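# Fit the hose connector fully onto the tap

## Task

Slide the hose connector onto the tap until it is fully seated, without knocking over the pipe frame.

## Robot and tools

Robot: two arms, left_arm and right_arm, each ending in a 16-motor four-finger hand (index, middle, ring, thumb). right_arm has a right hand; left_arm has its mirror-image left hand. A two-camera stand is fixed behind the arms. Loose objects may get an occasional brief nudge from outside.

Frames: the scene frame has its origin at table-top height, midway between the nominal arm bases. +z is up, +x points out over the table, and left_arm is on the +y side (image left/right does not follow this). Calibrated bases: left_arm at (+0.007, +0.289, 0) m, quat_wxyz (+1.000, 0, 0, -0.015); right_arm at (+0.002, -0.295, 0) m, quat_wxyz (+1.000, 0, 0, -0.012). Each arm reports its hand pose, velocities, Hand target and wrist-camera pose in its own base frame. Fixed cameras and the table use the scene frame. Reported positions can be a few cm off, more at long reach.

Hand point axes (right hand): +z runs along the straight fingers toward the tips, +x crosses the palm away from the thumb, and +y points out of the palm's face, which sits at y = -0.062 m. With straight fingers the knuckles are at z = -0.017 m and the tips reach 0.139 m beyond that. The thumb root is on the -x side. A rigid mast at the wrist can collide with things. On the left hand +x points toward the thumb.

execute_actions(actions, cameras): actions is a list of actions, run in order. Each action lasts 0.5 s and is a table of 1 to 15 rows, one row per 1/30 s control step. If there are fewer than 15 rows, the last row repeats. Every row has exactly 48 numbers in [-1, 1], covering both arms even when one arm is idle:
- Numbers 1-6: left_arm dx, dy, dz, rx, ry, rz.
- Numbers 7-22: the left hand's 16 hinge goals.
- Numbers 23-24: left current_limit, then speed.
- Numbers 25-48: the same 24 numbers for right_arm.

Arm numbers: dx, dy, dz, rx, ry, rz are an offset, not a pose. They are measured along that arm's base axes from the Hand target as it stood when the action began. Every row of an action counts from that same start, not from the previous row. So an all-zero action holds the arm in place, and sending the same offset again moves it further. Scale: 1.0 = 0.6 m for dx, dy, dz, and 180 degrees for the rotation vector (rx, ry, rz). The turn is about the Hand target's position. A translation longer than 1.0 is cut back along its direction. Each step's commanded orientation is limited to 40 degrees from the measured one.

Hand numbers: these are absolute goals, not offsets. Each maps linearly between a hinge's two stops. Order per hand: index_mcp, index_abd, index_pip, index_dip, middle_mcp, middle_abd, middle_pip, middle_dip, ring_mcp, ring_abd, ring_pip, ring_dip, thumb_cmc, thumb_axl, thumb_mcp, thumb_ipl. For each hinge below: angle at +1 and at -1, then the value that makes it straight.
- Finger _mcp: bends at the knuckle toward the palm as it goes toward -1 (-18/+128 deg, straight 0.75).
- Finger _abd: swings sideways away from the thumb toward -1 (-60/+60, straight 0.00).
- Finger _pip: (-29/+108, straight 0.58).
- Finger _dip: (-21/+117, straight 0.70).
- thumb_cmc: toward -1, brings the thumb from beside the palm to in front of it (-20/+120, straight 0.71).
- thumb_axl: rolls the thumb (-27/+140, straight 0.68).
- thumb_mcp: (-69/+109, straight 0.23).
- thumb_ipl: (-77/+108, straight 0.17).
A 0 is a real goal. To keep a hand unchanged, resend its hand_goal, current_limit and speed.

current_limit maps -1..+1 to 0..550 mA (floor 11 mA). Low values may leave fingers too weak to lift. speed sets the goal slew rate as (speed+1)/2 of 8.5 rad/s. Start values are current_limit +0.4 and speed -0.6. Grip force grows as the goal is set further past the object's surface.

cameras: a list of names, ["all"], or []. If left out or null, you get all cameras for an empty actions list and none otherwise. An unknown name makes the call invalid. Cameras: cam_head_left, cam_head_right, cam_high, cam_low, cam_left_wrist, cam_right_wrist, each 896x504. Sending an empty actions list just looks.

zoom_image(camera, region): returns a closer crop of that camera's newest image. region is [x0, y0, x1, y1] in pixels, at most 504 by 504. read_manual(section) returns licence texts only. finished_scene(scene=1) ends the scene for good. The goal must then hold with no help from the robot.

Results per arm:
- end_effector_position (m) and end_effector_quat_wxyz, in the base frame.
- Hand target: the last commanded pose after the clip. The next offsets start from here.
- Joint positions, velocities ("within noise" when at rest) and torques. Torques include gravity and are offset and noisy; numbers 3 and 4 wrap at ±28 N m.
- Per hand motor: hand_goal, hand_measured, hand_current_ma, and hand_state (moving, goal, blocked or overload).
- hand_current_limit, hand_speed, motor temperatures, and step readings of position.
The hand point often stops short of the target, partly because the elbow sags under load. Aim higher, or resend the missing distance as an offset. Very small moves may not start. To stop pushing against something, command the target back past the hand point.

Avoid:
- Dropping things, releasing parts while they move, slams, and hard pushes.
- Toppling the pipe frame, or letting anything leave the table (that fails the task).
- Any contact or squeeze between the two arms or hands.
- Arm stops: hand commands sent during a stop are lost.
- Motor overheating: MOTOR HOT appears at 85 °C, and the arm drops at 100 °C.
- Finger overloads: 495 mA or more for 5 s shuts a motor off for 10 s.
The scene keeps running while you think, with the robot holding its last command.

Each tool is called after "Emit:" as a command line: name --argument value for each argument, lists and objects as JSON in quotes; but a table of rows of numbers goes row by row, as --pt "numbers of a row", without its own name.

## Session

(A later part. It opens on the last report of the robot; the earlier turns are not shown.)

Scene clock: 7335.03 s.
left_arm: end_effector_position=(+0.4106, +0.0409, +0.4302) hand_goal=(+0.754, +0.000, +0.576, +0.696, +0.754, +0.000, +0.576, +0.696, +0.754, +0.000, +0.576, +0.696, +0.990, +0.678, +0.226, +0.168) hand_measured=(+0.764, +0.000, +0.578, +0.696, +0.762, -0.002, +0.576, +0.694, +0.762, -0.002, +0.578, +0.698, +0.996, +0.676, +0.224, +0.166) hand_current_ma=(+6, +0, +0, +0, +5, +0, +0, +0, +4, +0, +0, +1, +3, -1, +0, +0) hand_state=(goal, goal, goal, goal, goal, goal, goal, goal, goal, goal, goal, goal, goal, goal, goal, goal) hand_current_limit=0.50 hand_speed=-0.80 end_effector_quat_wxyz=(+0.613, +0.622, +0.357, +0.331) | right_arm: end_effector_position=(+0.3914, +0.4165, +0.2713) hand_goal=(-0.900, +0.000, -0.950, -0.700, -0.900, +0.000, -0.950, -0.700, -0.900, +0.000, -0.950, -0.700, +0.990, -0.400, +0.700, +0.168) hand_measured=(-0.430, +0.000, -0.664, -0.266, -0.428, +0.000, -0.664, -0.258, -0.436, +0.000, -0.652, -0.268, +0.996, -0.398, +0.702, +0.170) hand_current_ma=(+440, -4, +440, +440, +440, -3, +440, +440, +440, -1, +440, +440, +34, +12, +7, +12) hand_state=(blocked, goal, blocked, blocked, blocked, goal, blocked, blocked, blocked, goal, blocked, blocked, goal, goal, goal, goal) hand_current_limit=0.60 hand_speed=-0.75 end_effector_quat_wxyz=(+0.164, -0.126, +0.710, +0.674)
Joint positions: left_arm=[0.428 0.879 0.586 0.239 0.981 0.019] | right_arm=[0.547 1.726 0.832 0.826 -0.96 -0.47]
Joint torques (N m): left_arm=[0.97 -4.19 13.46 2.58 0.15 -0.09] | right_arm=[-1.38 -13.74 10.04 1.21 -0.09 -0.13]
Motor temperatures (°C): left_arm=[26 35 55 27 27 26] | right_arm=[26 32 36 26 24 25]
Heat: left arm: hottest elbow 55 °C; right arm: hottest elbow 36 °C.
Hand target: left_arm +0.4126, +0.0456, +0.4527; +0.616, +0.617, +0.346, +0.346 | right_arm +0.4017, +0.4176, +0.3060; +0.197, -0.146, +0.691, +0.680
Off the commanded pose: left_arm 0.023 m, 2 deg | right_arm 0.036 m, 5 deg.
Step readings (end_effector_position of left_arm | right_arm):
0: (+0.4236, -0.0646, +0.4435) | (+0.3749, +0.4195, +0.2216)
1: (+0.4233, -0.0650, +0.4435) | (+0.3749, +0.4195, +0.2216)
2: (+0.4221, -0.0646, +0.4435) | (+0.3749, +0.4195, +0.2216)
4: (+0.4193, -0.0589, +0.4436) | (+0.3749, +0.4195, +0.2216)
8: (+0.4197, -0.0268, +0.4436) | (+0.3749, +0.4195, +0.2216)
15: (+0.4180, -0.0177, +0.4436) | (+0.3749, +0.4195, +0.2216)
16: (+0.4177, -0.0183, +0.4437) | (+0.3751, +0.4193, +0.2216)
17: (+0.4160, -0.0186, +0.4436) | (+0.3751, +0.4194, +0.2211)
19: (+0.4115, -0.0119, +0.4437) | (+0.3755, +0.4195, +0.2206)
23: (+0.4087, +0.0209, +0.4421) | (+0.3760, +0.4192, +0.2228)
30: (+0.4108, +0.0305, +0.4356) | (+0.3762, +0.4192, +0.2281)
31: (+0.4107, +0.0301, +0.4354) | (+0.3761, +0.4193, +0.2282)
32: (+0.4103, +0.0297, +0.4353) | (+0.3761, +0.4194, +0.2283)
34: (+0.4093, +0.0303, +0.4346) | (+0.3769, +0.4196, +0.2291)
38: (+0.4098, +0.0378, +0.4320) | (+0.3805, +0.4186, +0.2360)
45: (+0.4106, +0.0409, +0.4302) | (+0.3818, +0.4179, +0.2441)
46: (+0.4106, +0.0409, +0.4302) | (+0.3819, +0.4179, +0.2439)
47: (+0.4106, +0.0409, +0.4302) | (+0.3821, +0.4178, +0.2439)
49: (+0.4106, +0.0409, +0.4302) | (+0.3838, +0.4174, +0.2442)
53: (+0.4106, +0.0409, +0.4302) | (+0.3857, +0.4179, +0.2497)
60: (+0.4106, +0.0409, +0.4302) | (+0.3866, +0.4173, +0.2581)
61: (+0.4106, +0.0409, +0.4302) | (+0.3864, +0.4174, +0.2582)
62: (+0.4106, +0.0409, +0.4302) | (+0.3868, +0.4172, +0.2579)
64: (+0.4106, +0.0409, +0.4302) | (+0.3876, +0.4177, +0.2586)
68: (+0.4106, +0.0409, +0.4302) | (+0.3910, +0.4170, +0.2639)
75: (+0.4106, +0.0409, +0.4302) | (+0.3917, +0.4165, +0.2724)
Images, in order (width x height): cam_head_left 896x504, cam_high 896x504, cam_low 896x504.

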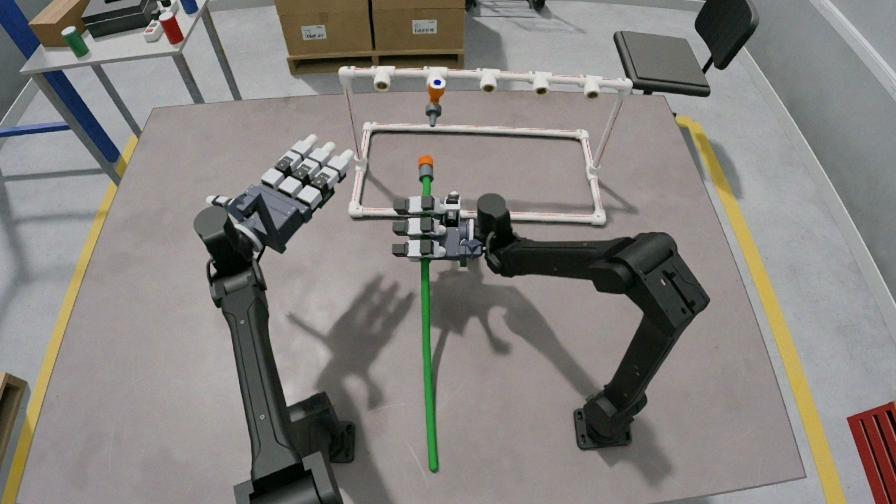

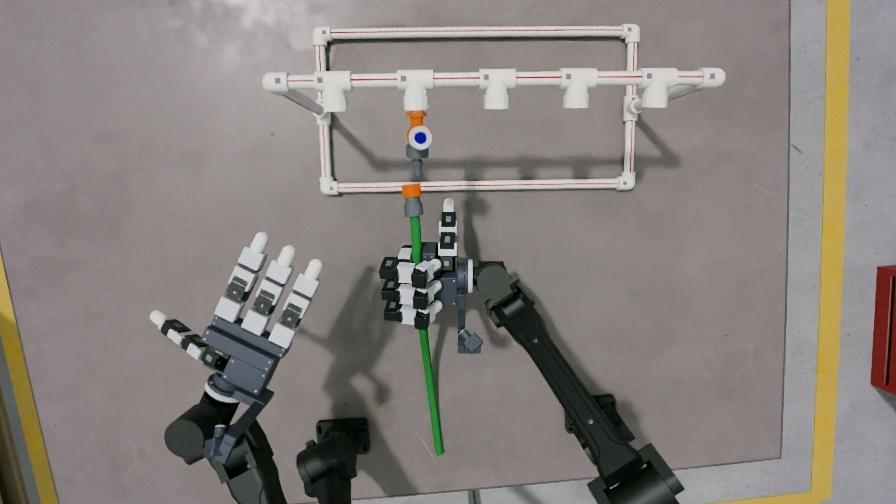

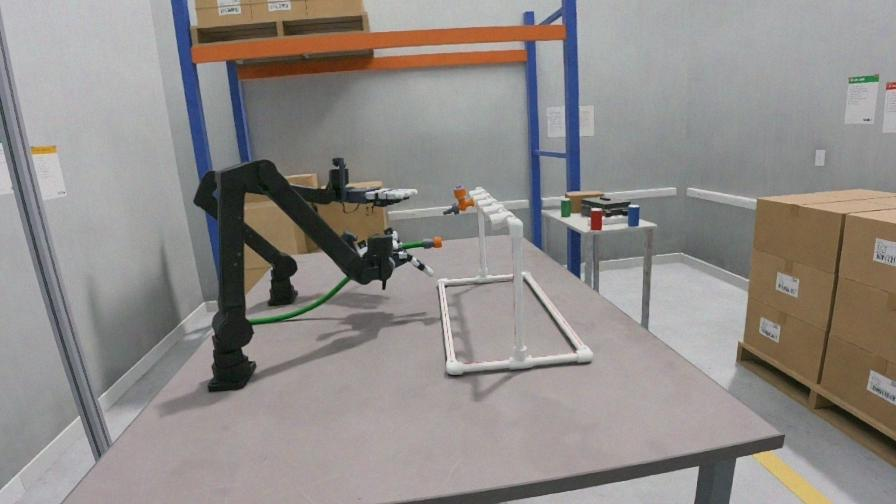

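Emit:
execute_actions --actions '[]' --cameras '["cam_high", "cam_low"]'

Scene clock: 7373.43 s.
left_arm: end_effector_position=(+0.4106, +0.0409, +0.4302) hand_goal=(+0.754, +0.000, +0.576, +0.696, +0.754, +0.000, +0.576, +0.696, +0.754, +0.000, +0.576, +0.696, +0.990, +0.678, +0.226, +0.168) hand_measured=(+0.764, +0.000, +0.578, +0.696, +0.762, -0.002, +0.576, +0.694, +0.762, -0.002, +0.578, +0.698, +0.996, +0.676, +0.224, +0.166) hand_current_ma=(+6, +0, +0, +0, +5, +0, +0, +0, +4, +0, +0, +1, +3, -1, +0, +0) hand_state=(goal, goal, goal, goal, goal, goal, goal, goal, goal, goal, goal, goal, goal, goal, goal, goal) hand_current_limit=0.50 hand_speed=-0.80 end_effector_quat_wxyz=(+0.613, +0.622, +0.357, +0.331) | right_arm: end_effector_position=(+0.3914, +0.4166, +0.2713) hand_goal=(-0.900, +0.000, -0.950, -0.700, -0.900, +0.000, -0.950, -0.700, -0.900, +0.000, -0.950, -0.700, +0.990, -0.400, +0.700, +0.168) hand_measured=(-0.430, +0.000, -0.664, -0.266, -0.428, +0.000, -0.664, -0.258, -0.436, +0.000, -0.652, -0.268, +0.996, -0.398, +0.702, +0.170) hand_current_ma=(+440, -4, +440, +440, +440, -3, +440, +440, +440, -1, +440, +440, +34, +12, +7, +12) hand_state=(blocked, goal, blocked, blocked, blocked, goal, blocked, blocked, blocked, goal, blocked, blocked, goal, goal, goal, goal) hand_current_limit=0.60 hand_speed=-0.75 end_effector_quat_wxyz=(+0.164, -0.126, +0.710, +0.674)
Joint positions: left_arm=[0.428 0.879 0.586 0.239 0.981 0.019] | right_arm=[0.547 1.726 0.832 0.826 -0.96 -0.47]
Joint velocities: within noise
Joint torques (N m): left_arm=[1.32 -3.96 13.42 2.56 0.14 -0.08] | right_arm=[-1.38 -13.8 10.03 1.2 -0.08 -0.11]
Motor temperatures (°C): left_arm=[26 34 57 27 27 26] | right_arm=[26 34 40 26 24 25]
Heat: left arm: hottest elbow 57 °C; right arm: hottest elbow 40 °C.
Hand target: left_arm +0.4126, +0.0456, +0.4527; +0.616, +0.617, +0.346, +0.346 | right_arm +0.4017, +0.4176, +0.3060; +0.197, -0.146, +0.691, +0.680
Off the commanded pose: left_arm 0.023 m, 2 deg | right_arm 0.036 m, 5 deg.
Images, in order (width x height): cam_high 896x504, cam_low 896x504.

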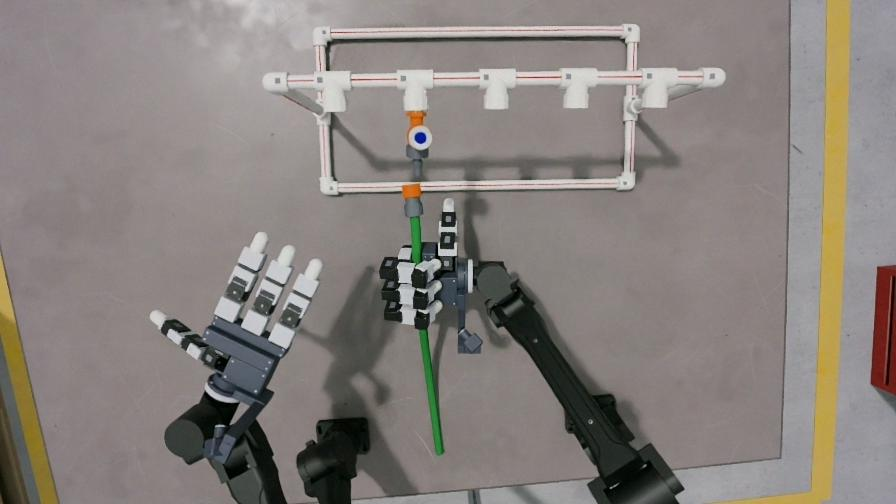

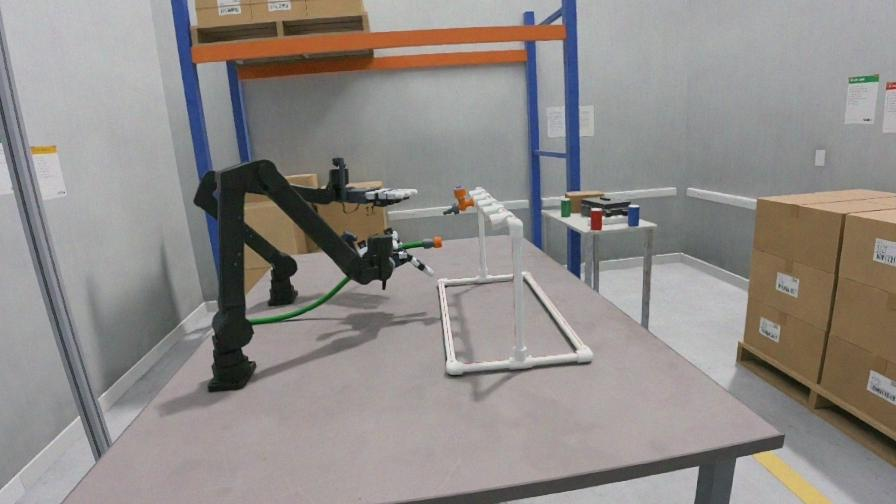

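Emit:
zoom_image --camera "cam_low" --region '[380, 170, 490, 290]'

Emit:
zoom_image --camera "cam_high" --region '[370, 130, 490, 260]'

Scaled by 4.200.

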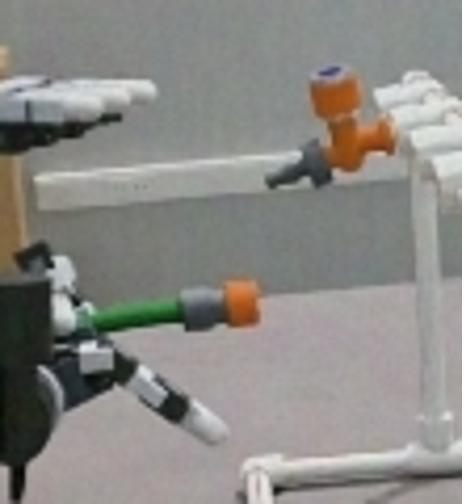

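Scaled by 3.877.

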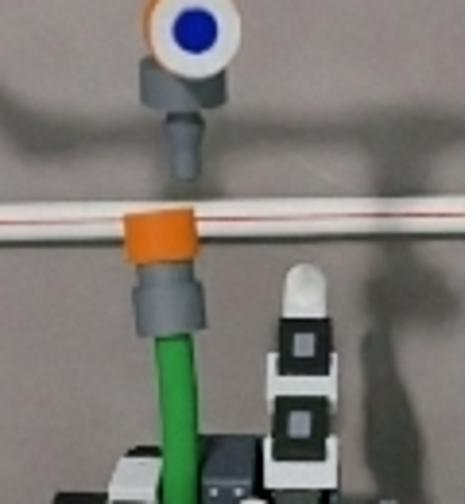

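Emit:
execute_actions --actions '[[[0,0,0,0,0,0,0.754,0,0.576,0.696,0.754,0,0.576,0.696,0.754,0,0.576,0.696,0.99,0.678,0.226,0.168,0.5,-0.8,-0.0083,0,0.0154,0,-0.0208,-0.007,-0.9,0,-0.95,-0.7,-0.9,0,-0.95,-0.7,-0.9,0,-0.95,-0.7,0.99,-0.4,0.7,0.168,0.6,-0.75]],[[0,0,0,0,0,0,0.754,0,0.576,0.696,0.754,0,0.576,0.696,0.754,0,0.576,0.696,0.99,0.678,0.226,0.168,0.5,-0.8,-0.0083,0,0.0154,0,-0.0208,-0.007,-0.9,0,-0.95,-0.7,-0.9,0,-0.95,-0.7,-0.9,0,-0.95,-0.7,0.99,-0.4,0.7,0.168,0.6,-0.75]],[[0,0,0,0,0,0,0.754,0,0.576,0.696,0.754,0,0.576,0.696,0.754,0,0.576,0.696,0.99,0.678,0.226,0.168,0.5,-0.8,-0.0083,0,0.0154,0,-0.0208,-0.007,-0.9,0,-0.95,-0.7,-0.9,0,-0.95,-0.7,-0.9,0,-0.95,-0.7,0.99,-0.4,0.7,0.168,0.6,-0.75]],[[0,0,0,0,0,0,0.754,0,0.576,0.696,0.754,0,0.576,0.696,0.754,0,0.576,0.696,0.99,0.678,0.226,0.168,0.5,-0.8,-0.0083,0,0.0154,0,-0.0208,-0.007,-0.9,0,-0.95,-0.7,-0.9,0,-0.95,-0.7,-0.9,0,-0.95,-0.7,0.99,-0.4,0.7,0.168,0.6,-0.75]]]' --cameras '["cam_high", "cam_low"]'

Scene clock: 7441.87 s.
left_arm: end_effector_position=(+0.4106, +0.0409, +0.4302) hand_goal=(+0.754, +0.000, +0.576, +0.696, +0.754, +0.000, +0.576, +0.696, +0.754, +0.000, +0.576, +0.696, +0.990, +0.678, +0.226, +0.168) hand_measured=(+0.764, +0.000, +0.578, +0.696, +0.762, -0.002, +0.576, +0.694, +0.762, -0.002, +0.578, +0.698, +0.996, +0.676, +0.224, +0.166) hand_current_ma=(+6, +0, +0, +0, +5, +0, +0, +0, +4, +0, +0, +1, +3, -1, +0, +0) hand_state=(goal, goal, goal, goal, goal, goal, goal, goal, goal, goal, goal, goal, goal, goal, goal, goal) hand_current_limit=0.50 hand_speed=-0.80 end_effector_quat_wxyz=(+0.613, +0.622, +0.357, +0.331) | right_arm: end_effector_position=(+0.3787, +0.4130, +0.3092) hand_goal=(-0.900, +0.000, -0.950, -0.700, -0.900, +0.000, -0.950, -0.700, -0.900, +0.000, -0.950, -0.700, +0.990, -0.400, +0.700, +0.168) hand_measured=(-0.430, +0.000, -0.664, -0.266, -0.428, +0.000, -0.664, -0.258, -0.436, +0.000, -0.652, -0.268, +0.996, -0.398, +0.702, +0.170) hand_current_ma=(+440, -4, +440, +440, +440, -3, +440, +440, +440, -1, +440, +440, +34, +12, +10, +12) hand_state=(blocked, goal, blocked, blocked, blocked, goal, blocked, blocked, blocked, goal, blocked, blocked, goal, goal, goal, goal) hand_current_limit=0.60 hand_speed=-0.75 end_effector_quat_wxyz=(+0.287, -0.184, +0.687, +0.642)
Joint positions: left_arm=[0.428 0.879 0.586 0.239 0.981 0.019] | right_arm=[0.547 1.626 0.832 0.775 -0.865 -0.697]
Joint torques (N m): left_arm=[0.97 -4.37 13.52 2.41 0.14 -0.09] | right_arm=[-0.44 -13.22 10.48 1.21 0.04 -0.02]
Motor temperatures (°C): left_arm=[26 33 59 27 27 26] | right_arm=[26 34 41 26 24 25]
Heat: left arm: hottest elbow 59 °C; right arm: hottest elbow 41 °C.
Hand target: left_arm +0.4126, +0.0456, +0.4527; +0.616, +0.617, +0.346, +0.346 | right_arm +0.3818, +0.4175, +0.3431; +0.315, -0.203, +0.665, +0.646
Off the commanded pose: left_arm 0.023 m, 2 deg | right_arm 0.034 m, 5 deg.
Step readings (end_effector_position of left_arm | right_arm):
0: (+0.4106, +0.0409, +0.4302) | (+0.3914, +0.4166, +0.2713)
1: (+0.4106, +0.0409, +0.4302) | (+0.3914, +0.4166, +0.2713)
2: (+0.4106, +0.0409, +0.4302) | (+0.3917, +0.4166, +0.2713)
4: (+0.4106, +0.0409, +0.4302) | (+0.3924, +0.4166, +0.2719)
8: (+0.4106, +0.0409, +0.4302) | (+0.3909, +0.4161, +0.2768)
15: (+0.4106, +0.0409, +0.4302) | (+0.3885, +0.4156, +0.2815)
16: (+0.4106, +0.0409, +0.4302) | (+0.3885, +0.4156, +0.2813)
17: (+0.4106, +0.0409, +0.4302) | (+0.3890, +0.4157, +0.2812)
19: (+0.4106, +0.0409, +0.4302) | (+0.3897, +0.4158, +0.2815)
23: (+0.4106, +0.0409, +0.4302) | (+0.3881, +0.4153, +0.2864)
30: (+0.4106, +0.0409, +0.4302) | (+0.3854, +0.4147, +0.2912)
31: (+0.4106, +0.0409, +0.4302) | (+0.3855, +0.4147, +0.2910)
32: (+0.4106, +0.0409, +0.4302) | (+0.3859, +0.4148, +0.2909)
34: (+0.4106, +0.0409, +0.4302) | (+0.3866, +0.4149, +0.2912)
38: (+0.4106, +0.0409, +0.4302) | (+0.3849, +0.4144, +0.2958)
45: (+0.4106, +0.0409, +0.4302) | (+0.3822, +0.4138, +0.3005)
46: (+0.4106, +0.0409, +0.4302) | (+0.3823, +0.4138, +0.3003)
47: (+0.4106, +0.0409, +0.4302) | (+0.3828, +0.4139, +0.3002)
49: (+0.4106, +0.0409, +0.4302) | (+0.3834, +0.4140, +0.3004)
53: (+0.4106, +0.0409, +0.4302) | (+0.3817, +0.4135, +0.3051)
60: (+0.4106, +0.0409, +0.4302) | (+0.3789, +0.4128, +0.3099)
Images, in order (width x height): cam_high 896x504, cam_low 896x504.

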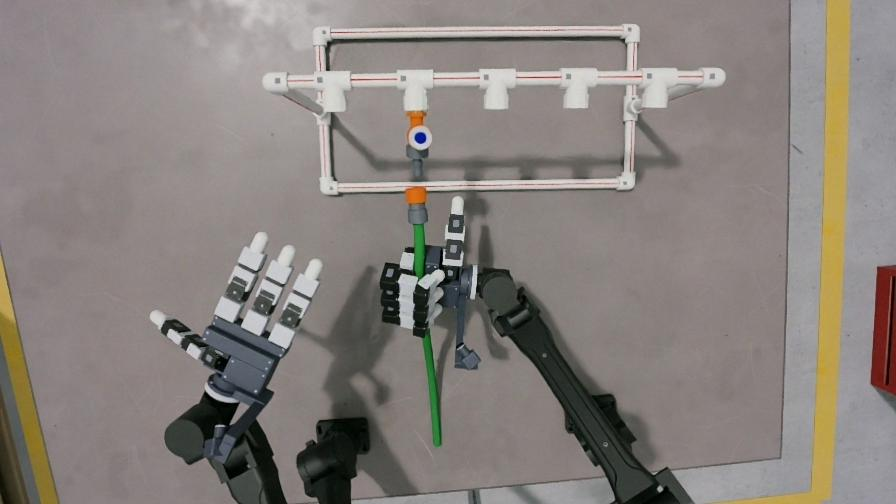

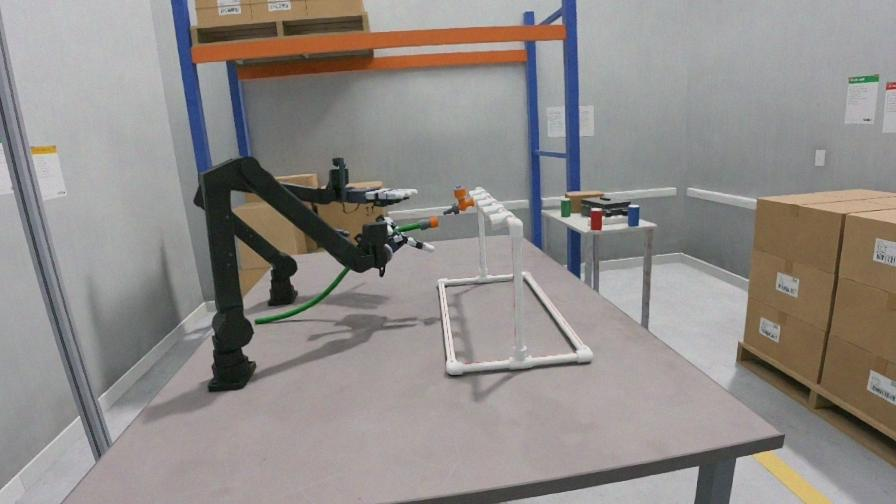

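Emit:
zoom_image --camera "cam_low" --region '[380, 170, 490, 290]'

Emit:
zoom_image --camera "cam_high" --region '[370, 130, 490, 260]'

Scaled by 4.200.

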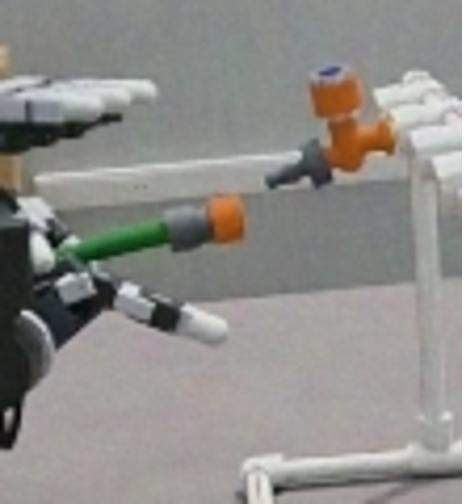

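Scaled by 3.877.

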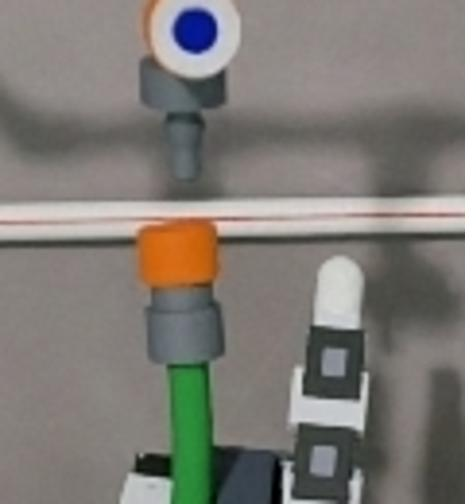

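Emit:
execute_actions --actions '[[[0,0,0,0,0,0,0.754,0,0.576,0.696,0.754,0,0.576,0.696,0.754,0,0.576,0.696,0.99,0.678,0.226,0.168,0.5,-0.8,0.003,0.006,-0.006,0,-0.022,-0.011,-0.9,0,-0.95,-0.7,-0.9,0,-0.95,-0.7,-0.9,0,-0.95,-0.7,0.99,-0.4,0.7,0.168,0.6,-0.75]],[[0,0,0,0,0,0,0.754,0,0.576,0.696,0.754,0,0.576,0.696,0.754,0,0.576,0.696,0.99,0.678,0.226,0.168,0.5,-0.8,0.003,0.006,-0.006,0,-0.022,-0.011,-0.9,0,-0.95,-0.7,-0.9,0,-0.95,-0.7,-0.9,0,-0.95,-0.7,0.99,-0.4,0.7,0.168,0.6,-0.75]]]' --cameras '["cam_high", "cam_low"]'

Emit:
zoom_image --camera "cam_low" --region '[380, 170, 490, 290]'

Emit:
zoom_image --camera "cam_high" --region '[370, 130, 490, 260]'

Scene clock: 7469.10 s.
left_arm: end_effector_position=(+0.4106, +0.0409, +0.4302) hand_goal=(+0.754, +0.000, +0.576, +0.696, +0.754, +0.000, +0.576, +0.696, +0.754, +0.000, +0.576, +0.696, +0.990, +0.678, +0.226, +0.168) hand_measured=(+0.764, +0.000, +0.578, +0.696, +0.762, -0.002, +0.576, +0.694, +0.762, -0.002, +0.578, +0.698, +0.996, +0.676, +0.224, +0.166) hand_current_ma=(+6, +0, +0, +0, +5, +0, +0, +0, +4, +0, +0, +1, +3, -1, +0, +0) hand_state=(goal, goal, goal, goal, goal, goal, goal, goal, goal, goal, goal, goal, goal, goal, goal, goal) hand_current_limit=0.50 hand_speed=-0.80 end_effector_quat_wxyz=(+0.613, +0.622, +0.357, +0.331) | right_arm: end_effector_position=(+0.3814, +0.4147, +0.3076) hand_goal=(-0.900, +0.000, -0.950, -0.700, -0.900, +0.000, -0.950, -0.700, -0.900, +0.000, -0.950, -0.700, +0.990, -0.400, +0.700, +0.168) hand_measured=(-0.430, +0.000, -0.664, -0.266, -0.428, +0.000, -0.664, -0.258, -0.436, +0.000, -0.652, -0.268, +0.996, -0.398, +0.702, +0.170) hand_current_ma=(+440, -4, +440, +440, +440, -3, +440, +440, +440, -1, +440, +440, +34, +12, +11, +12) hand_state=(blocked, goal, blocked, blocked, blocked, goal, blocked, blocked, blocked, goal, blocked, blocked, goal, goal, goal, goal) hand_current_limit=0.60 hand_speed=-0.75 end_effector_quat_wxyz=(+0.351, -0.202, +0.677, +0.614)
Joint positions: left_arm=[0.428 0.879 0.586 0.239 0.981 0.019] | right_arm=[0.548 1.626 0.832 0.794 -0.793 -0.81]
Joint torques (N m): left_arm=[1.08 -4.31 13.48 2.65 0.15 -0.09] | right_arm=[0.03 -11.28 11.12 2.45 0.07 -0.03]
Motor temperatures (°C): left_arm=[26 33 59 27 27 26] | right_arm=[26 35 42 26 24 25]
Heat: left arm: hottest elbow 59 °C; right arm: hottest elbow 42 °C.
Hand target: left_arm +0.4126, +0.0456, +0.4527; +0.616, +0.617, +0.346, +0.346 | right_arm +0.3853, +0.4247, +0.3359; +0.382, -0.224, +0.648, +0.619
Off the commanded pose: left_arm 0.023 m, 2 deg | right_arm 0.030 m, 5 deg.
Step readings (end_effector_position of left_arm | right_arm):
0: (+0.4106, +0.0409, +0.4302) | (+0.3786, +0.4130, +0.3092)
1: (+0.4106, +0.0409, +0.4302) | (+0.3788, +0.4130, +0.3092)
2: (+0.4106, +0.0409, +0.4302) | (+0.3796, +0.4131, +0.3090)
4: (+0.4106, +0.0409, +0.4302) | (+0.3813, +0.4133, +0.3086)
8: (+0.4106, +0.0409, +0.4302) | (+0.3820, +0.4137, +0.3078)
15: (+0.4106, +0.0409, +0.4302) | (+0.3810, +0.4140, +0.3071)
16: (+0.4106, +0.0409, +0.4302) | (+0.3812, +0.4140, +0.3070)
17: (+0.4106, +0.0409, +0.4302) | (+0.3818, +0.4141, +0.3069)
19: (+0.4106, +0.0409, +0.4302) | (+0.3830, +0.4143, +0.3071)
23: (+0.4106, +0.0409, +0.4302) | (+0.3830, +0.4143, +0.3079)
30: (+0.4106, +0.0409, +0.4302) | (+0.3817, +0.4146, +0.3078)
Images, in order (width x height): cam_high 896x504, cam_low 896x504.

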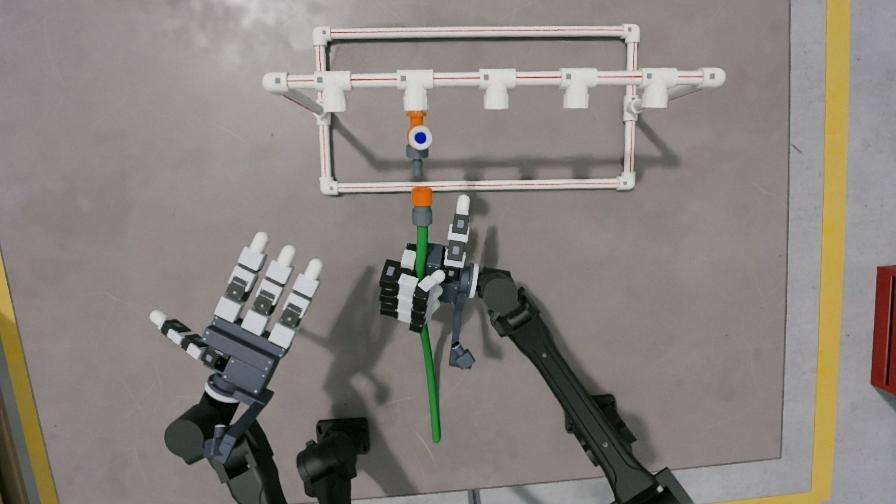

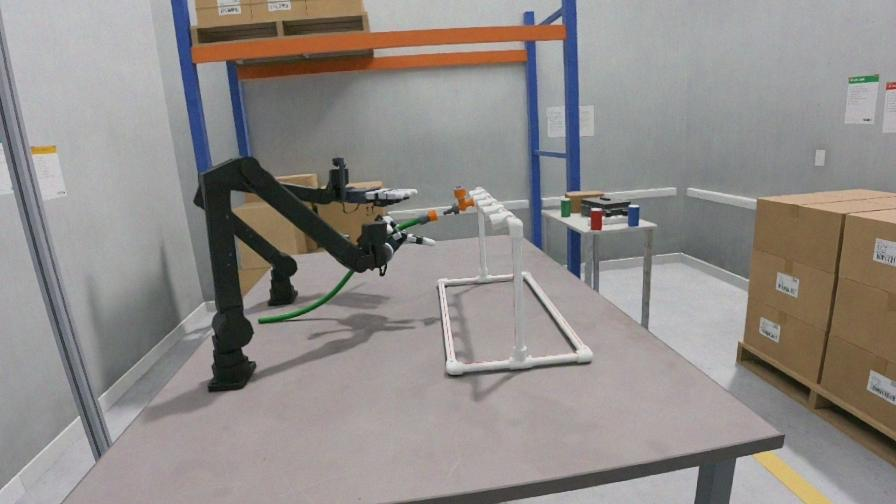

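Scaled by 4.200.

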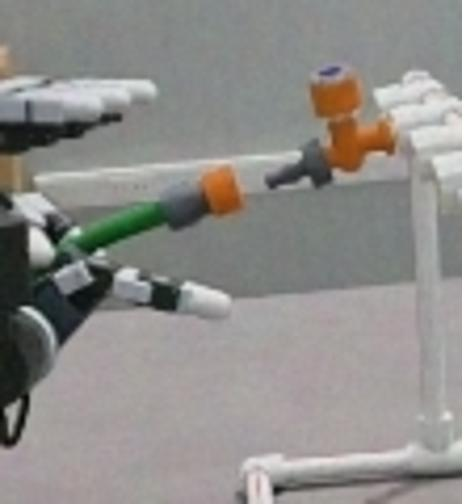

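Scaled by 3.877.

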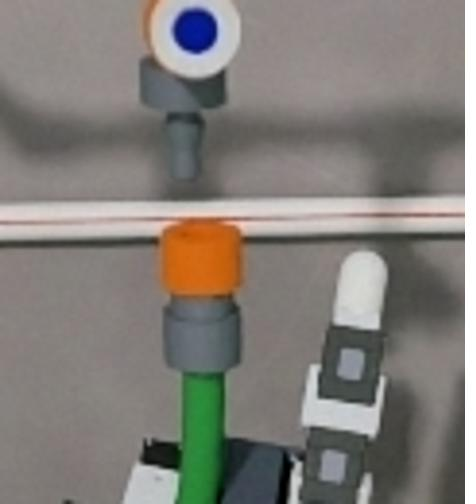

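Emit:
execute_actions --actions '[[[0,0,0,0,0,0,0.754,0,0.576,0.696,0.754,0,0.576,0.696,0.754,0,0.576,0.696,0.99,0.678,0.226,0.168,0.5,-0.8,0.004,0.012,-0.02,0,0,0,-0.9,0,-0.95,-0.7,-0.9,0,-0.95,-0.7,-0.9,0,-0.95,-0.7,0.99,-0.4,0.7,0.168,0.6,-0.75]]]' --cameras '["cam_high", "cam_low"]'

Emit:
zoom_image --camera "cam_low" --region '[380, 170, 490, 290]'

Emit:
zoom_image --camera "cam_high" --region '[370, 130, 490, 260]'

Scene clock: 7484.17 s.
left_arm: end_effector_position=(+0.4106, +0.0409, +0.4302) hand_goal=(+0.754, +0.000, +0.576, +0.696, +0.754, +0.000, +0.576, +0.696, +0.754, +0.000, +0.576, +0.696, +0.990, +0.678, +0.226, +0.168) hand_measured=(+0.764, +0.000, +0.578, +0.696, +0.762, -0.002, +0.576, +0.694, +0.762, -0.002, +0.578, +0.698, +0.996, +0.676, +0.224, +0.166) hand_current_ma=(+6, +0, +0, +0, +5, +0, +0, +0, +4, +0, +0, +1, +3, -1, +0, +0) hand_state=(goal, goal, goal, goal, goal, goal, goal, goal, goal, goal, goal, goal, goal, goal, goal, goal) hand_current_limit=0.50 hand_speed=-0.80 end_effector_quat_wxyz=(+0.613, +0.622, +0.357, +0.331) | right_arm: end_effector_position=(+0.3822, +0.4205, +0.3034) hand_goal=(-0.900, +0.000, -0.950, -0.700, -0.900, +0.000, -0.950, -0.700, -0.900, +0.000, -0.950, -0.700, +0.990, -0.400, +0.700, +0.168) hand_measured=(-0.430, +0.000, -0.664, -0.266, -0.428, +0.000, -0.664, -0.258, -0.436, +0.000, -0.652, -0.268, +0.996, -0.398, +0.702, +0.170) hand_current_ma=(+440, -4, +440, +440, +440, -3, +440, +440, +440, -1, +440, +440, +34, +12, +12, +12) hand_state=(blocked, goal, blocked, blocked, blocked, goal, blocked, blocked, blocked, goal, blocked, blocked, goal, goal, goal, goal) hand_current_limit=0.60 hand_speed=-0.75 end_effector_quat_wxyz=(+0.357, -0.205, +0.673, +0.614)
Joint positions: left_arm=[0.428 0.879 0.586 0.239 0.981 0.019] | right_arm=[0.558 1.649 0.841 0.822 -0.782 -0.812]
Joint torques (N m): left_arm=[1.44 -3.6 13.46 2.56 0.13 -0.1] | right_arm=[-0.38 -10.58 10.99 2.4 0.06 -0.03]
Motor temperatures (°C): left_arm=[26 33 59 27 27 26] | right_arm=[26 34 43 26 24 25]
Heat: left arm: hottest elbow 59 °C; right arm: hottest elbow 43 °C.
Hand target: left_arm +0.4126, +0.0456, +0.4527; +0.616, +0.617, +0.346, +0.346 | right_arm +0.3878, +0.4319, +0.3239; +0.382, -0.224, +0.649, +0.619
Off the commanded pose: left_arm 0.023 m, 2 deg | right_arm 0.024 m, 5 deg.
Step readings (end_effector_position of left_arm | right_arm):
0: (+0.4106, +0.0409, +0.4302) | (+0.3813, +0.4147, +0.3075)
1: (+0.4106, +0.0409, +0.4302) | (+0.3814, +0.4147, +0.3075)
2: (+0.4106, +0.0409, +0.4302) | (+0.3813, +0.4149, +0.3077)
4: (+0.4106, +0.0409, +0.4302) | (+0.3805, +0.4161, +0.3083)
8: (+0.4106, +0.0409, +0.4302) | (+0.3814, +0.4189, +0.3071)
15: (+0.4106, +0.0409, +0.4302) | (+0.3823, +0.4206, +0.3032)
Images, in order (width x height): cam_high 896x504, cam_low 896x504.

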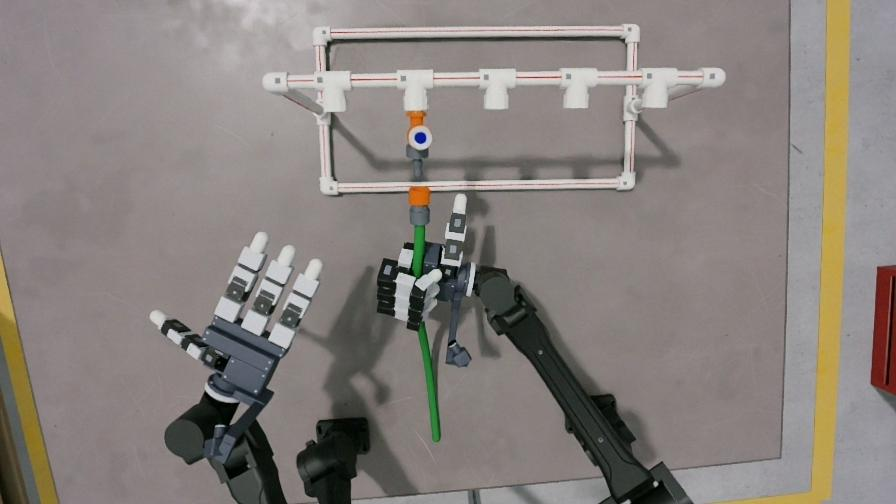

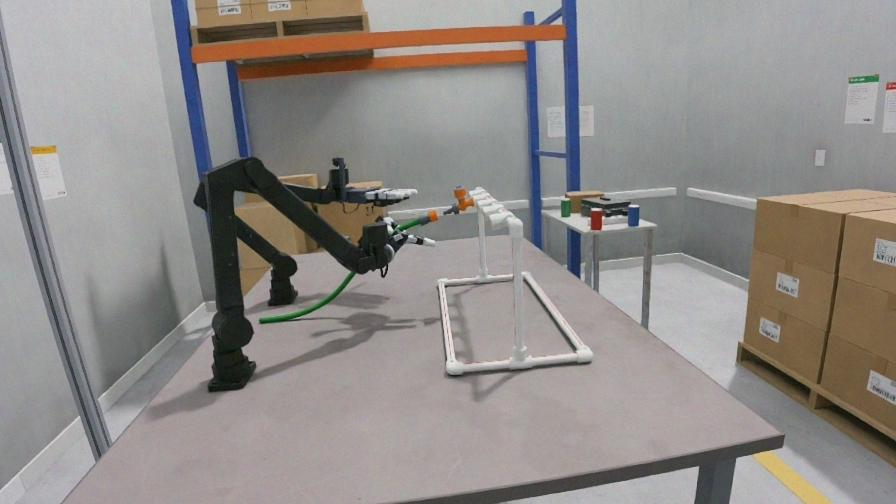

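Scaled by 4.200.

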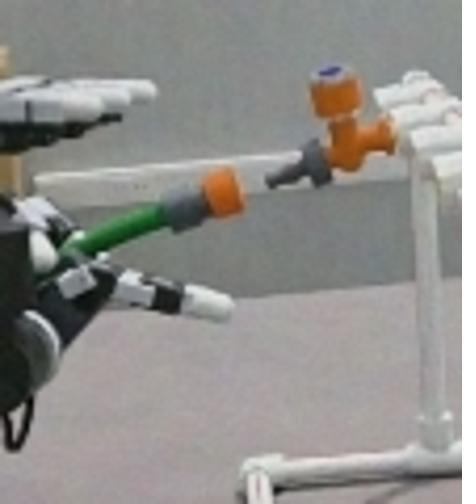

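Scaled by 3.877.

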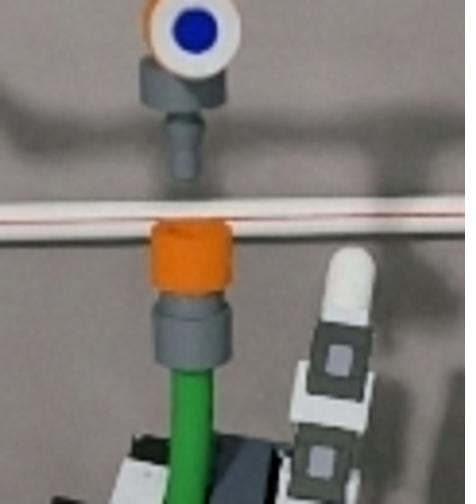

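Emit:
execute_actions --actions '[[[0,0,0,0,0,0,0.754,0,0.576,0.696,0.754,0,0.576,0.696,0.754,0,0.576,0.696,0.99,0.678,0.226,0.168,0.5,-0.8,0.006,0.005,-0.012,0,-0.01,0,-0.9,0,-0.95,-0.7,-0.9,0,-0.95,-0.7,-0.9,0,-0.95,-0.7,0.99,-0.4,0.7,0.168,0.6,-0.75]]]' --cameras '["cam_high", "cam_low"]'

Emit:
zoom_image --camera "cam_low" --region '[400, 170, 470, 240]'

Emit:
zoom_image --camera "cam_high" --region '[380, 140, 460, 230]'

Scene clock: 7496.90 s.
left_arm: end_effector_position=(+0.4106, +0.0409, +0.4302) hand_goal=(+0.754, +0.000, +0.576, +0.696, +0.754, +0.000, +0.576, +0.696, +0.754, +0.000, +0.576, +0.696, +0.990, +0.678, +0.226, +0.168) hand_measured=(+0.764, +0.000, +0.578, +0.696, +0.762, -0.002, +0.576, +0.694, +0.762, -0.002, +0.578, +0.698, +0.996, +0.676, +0.224, +0.166) hand_current_ma=(+6, +0, +0, +0, +5, +0, +0, +0, +4, +0, +0, +1, +3, -1, +0, +0) hand_state=(goal, goal, goal, goal, goal, goal, goal, goal, goal, goal, goal, goal, goal, goal, goal, goal) hand_current_limit=0.50 hand_speed=-0.80 end_effector_quat_wxyz=(+0.613, +0.622, +0.357, +0.331) | right_arm: end_effector_position=(+0.3858, +0.4242, +0.2961) hand_goal=(-0.900, +0.000, -0.950, -0.700, -0.900, +0.000, -0.950, -0.700, -0.900, +0.000, -0.950, -0.700, +0.990, -0.400, +0.700, +0.168) hand_measured=(-0.430, +0.000, -0.664, -0.266, -0.428, +0.000, -0.664, -0.258, -0.436, +0.000, -0.652, -0.268, +0.996, -0.398, +0.702, +0.170) hand_current_ma=(+440, -4, +440, +440, +440, -3, +440, +440, +440, -1, +440, +440, +34, +12, +12, +12) hand_state=(blocked, goal, blocked, blocked, blocked, goal, blocked, blocked, blocked, goal, blocked, blocked, goal, goal, goal, goal) hand_current_limit=0.60 hand_speed=-0.75 end_effector_quat_wxyz=(+0.366, -0.214, +0.668, +0.611)
Joint positions: left_arm=[0.428 0.879 0.586 0.239 0.981 0.019] | right_arm=[0.558 1.68 0.855 0.847 -0.782 -0.834]
Joint torques (N m): left_arm=[1.08 -4.13 13.5 2.51 0.14 -0.08] | right_arm=[-0.03 -10.93 10.86 2.43 -0.04 -0.03]
Motor temperatures (°C): left_arm=[26 33 60 27 27 26] | right_arm=[26 34 44 26 24 25]
Heat: left arm: hottest elbow 60 °C; right arm: hottest elbow 44 °C.
Hand target: left_arm +0.4126, +0.0456, +0.4527; +0.616, +0.617, +0.346, +0.346 | right_arm +0.3915, +0.4349, +0.3164; +0.392, -0.234, +0.643, +0.615
Off the commanded pose: left_arm 0.023 m, 2 deg | right_arm 0.024 m, 5 deg.
Step readings (end_effector_position of left_arm | right_arm):
0: (+0.4106, +0.0409, +0.4302) | (+0.3822, +0.4205, +0.3034)
1: (+0.4106, +0.0409, +0.4302) | (+0.3822, +0.4205, +0.3035)
2: (+0.4106, +0.0409, +0.4302) | (+0.3821, +0.4206, +0.3033)
4: (+0.4106, +0.0409, +0.4302) | (+0.3826, +0.4212, +0.3032)
8: (+0.4106, +0.0409, +0.4302) | (+0.3853, +0.4234, +0.2997)
15: (+0.4106, +0.0409, +0.4302) | (+0.3860, +0.4242, +0.2959)
Images, in order (width x height): cam_high 896x504, cam_low 896x504.

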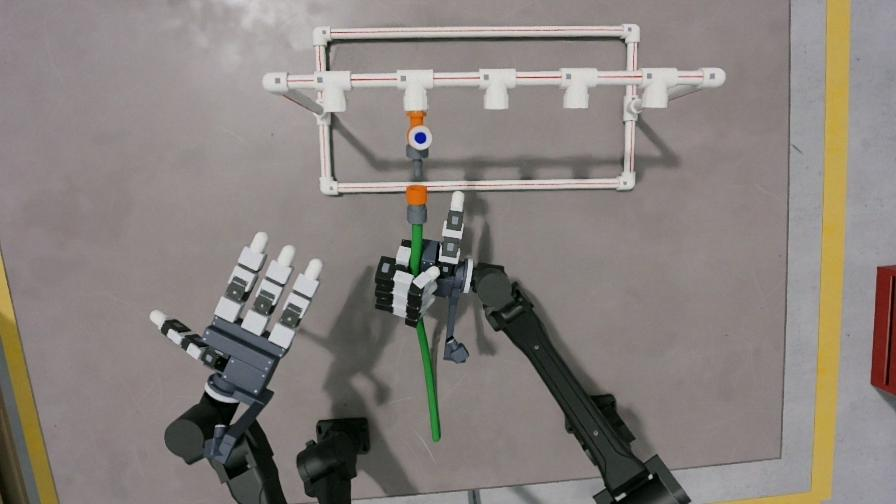

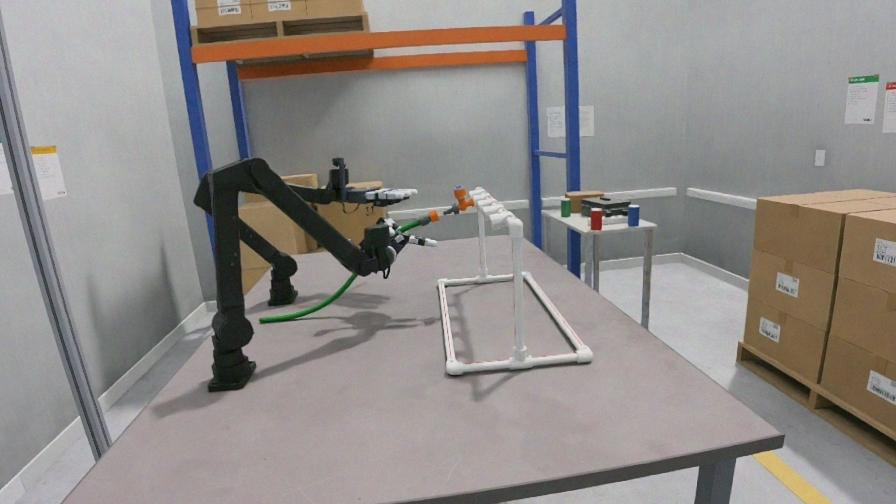

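Scaled by 7.200.

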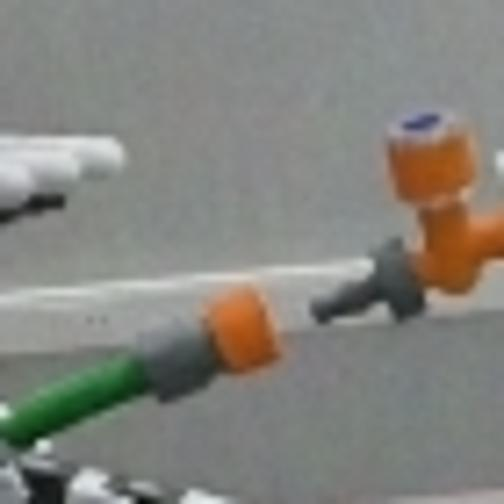

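Scaled by 5.600.

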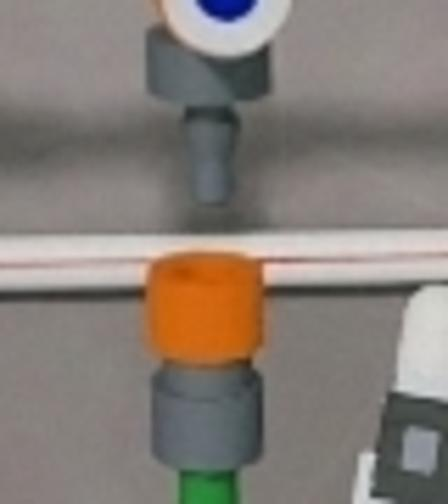

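Emit:
execute_actions --actions '[[[0,0,0,0,0,0,0.754,0,0.576,0.696,0.754,0,0.576,0.696,0.754,0,0.576,0.696,0.99,0.678,0.226,0.168,0.5,-0.8,0.0167,-0.003,-0.003,0,0,0,-0.9,0,-0.95,-0.7,-0.9,0,-0.95,-0.7,-0.9,0,-0.95,-0.7,0.99,-0.4,0.7,0.168,0.6,-0.75]]]' --cameras '["cam_high", "cam_low"]'

Emit:
zoom_image --camera "cam_low" --region '[400, 170, 470, 240]'

Emit:
zoom_image --camera "cam_high" --region '[380, 140, 460, 230]'

Scene clock: 7509.27 s.
left_arm: end_effector_position=(+0.4106, +0.0409, +0.4302) hand_goal=(+0.754, +0.000, +0.576, +0.696, +0.754, +0.000, +0.576, +0.696, +0.754, +0.000, +0.576, +0.696, +0.990, +0.678, +0.226, +0.168) hand_measured=(+0.764, +0.000, +0.578, +0.696, +0.762, -0.002, +0.576, +0.694, +0.762, -0.002, +0.578, +0.698, +0.996, +0.676, +0.224, +0.166) hand_current_ma=(+6, +0, +0, +0, +5, +0, +0, +0, +4, +0, +0, +1, +3, -1, +0, +0) hand_state=(goal, goal, goal, goal, goal, goal, goal, goal, goal, goal, goal, goal, goal, goal, goal, goal) hand_current_limit=0.50 hand_speed=-0.80 end_effector_quat_wxyz=(+0.613, +0.622, +0.357, +0.331) | right_arm: end_effector_position=(+0.3894, +0.4278, +0.2963) hand_goal=(-0.900, +0.000, -0.950, -0.700, -0.900, +0.000, -0.950, -0.700, -0.900, +0.000, -0.950, -0.700, +0.990, -0.400, +0.700, +0.168) hand_measured=(-0.430, +0.000, -0.664, -0.266, -0.428, +0.000, -0.664, -0.258, -0.436, +0.000, -0.652, -0.268, +0.996, -0.398, +0.702, +0.170) hand_current_ma=(+440, -4, +440, +440, +440, -3, +440, +440, +440, -1, +440, +440, +34, +12, +12, +12) hand_state=(blocked, goal, blocked, blocked, blocked, goal, blocked, blocked, blocked, goal, blocked, blocked, goal, goal, goal, goal) hand_current_limit=0.60 hand_speed=-0.75 end_effector_quat_wxyz=(+0.364, -0.219, +0.665, +0.614)
Joint positions: left_arm=[0.428 0.879 0.586 0.239 0.981 0.019] | right_arm=[0.558 1.697 0.876 0.847 -0.796 -0.834]
Joint torques (N m): left_arm=[1.2 -3.84 13.48 2.54 0.14 -0.09] | right_arm=[-1.08 -10.99 10.89 2.39 -0.07 -0.03]
Motor temperatures (°C): left_arm=[26 33 60 27 27 26] | right_arm=[26 33 43 27 24 25]
Heat: left arm: hottest elbow 60 °C; right arm: hottest elbow 43 °C.
Hand target: left_arm +0.4126, +0.0456, +0.4527; +0.616, +0.617, +0.346, +0.346 | right_arm +0.4014, +0.4331, +0.3147; +0.392, -0.234, +0.643, +0.615
Off the commanded pose: left_arm 0.023 m, 2 deg | right_arm 0.023 m, 4 deg.
Step readings (end_effector_position of left_arm | right_arm):
0: (+0.4106, +0.0409, +0.4302) | (+0.3858, +0.4242, +0.2961)
1: (+0.4106, +0.0409, +0.4302) | (+0.3858, +0.4242, +0.2961)
2: (+0.4106, +0.0409, +0.4302) | (+0.3855, +0.4243, +0.2964)
4: (+0.4106, +0.0409, +0.4302) | (+0.3859, +0.4250, +0.2968)
8: (+0.4106, +0.0409, +0.4302) | (+0.3887, +0.4272, +0.2972)
15: (+0.4106, +0.0409, +0.4302) | (+0.3895, +0.4278, +0.2963)
Images, in order (width x height): cam_high 896x504, cam_low 896x504.

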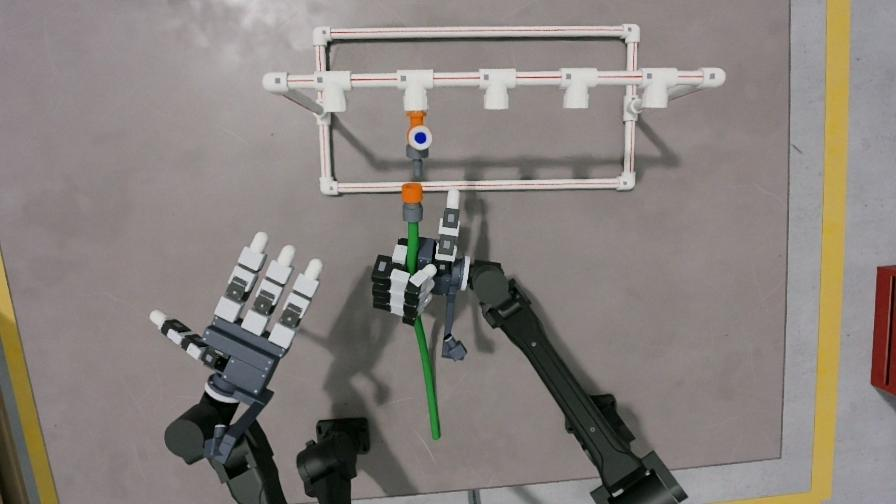

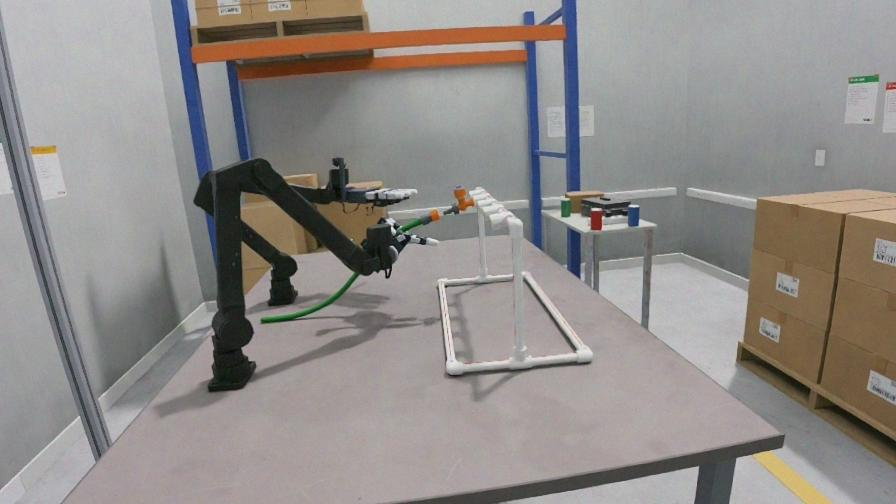

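Scaled by 7.200.

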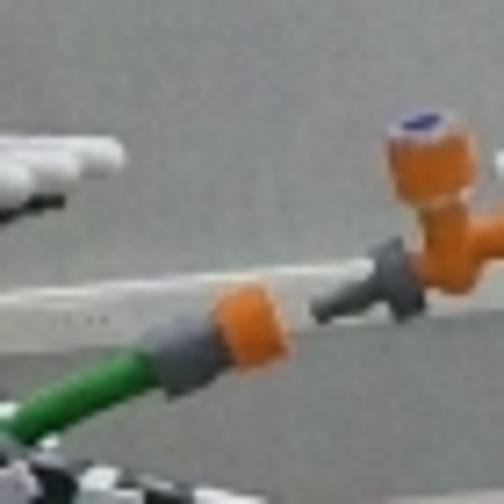

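Scaled by 5.600.

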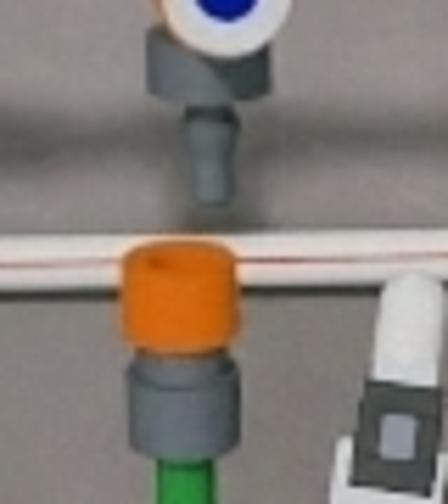

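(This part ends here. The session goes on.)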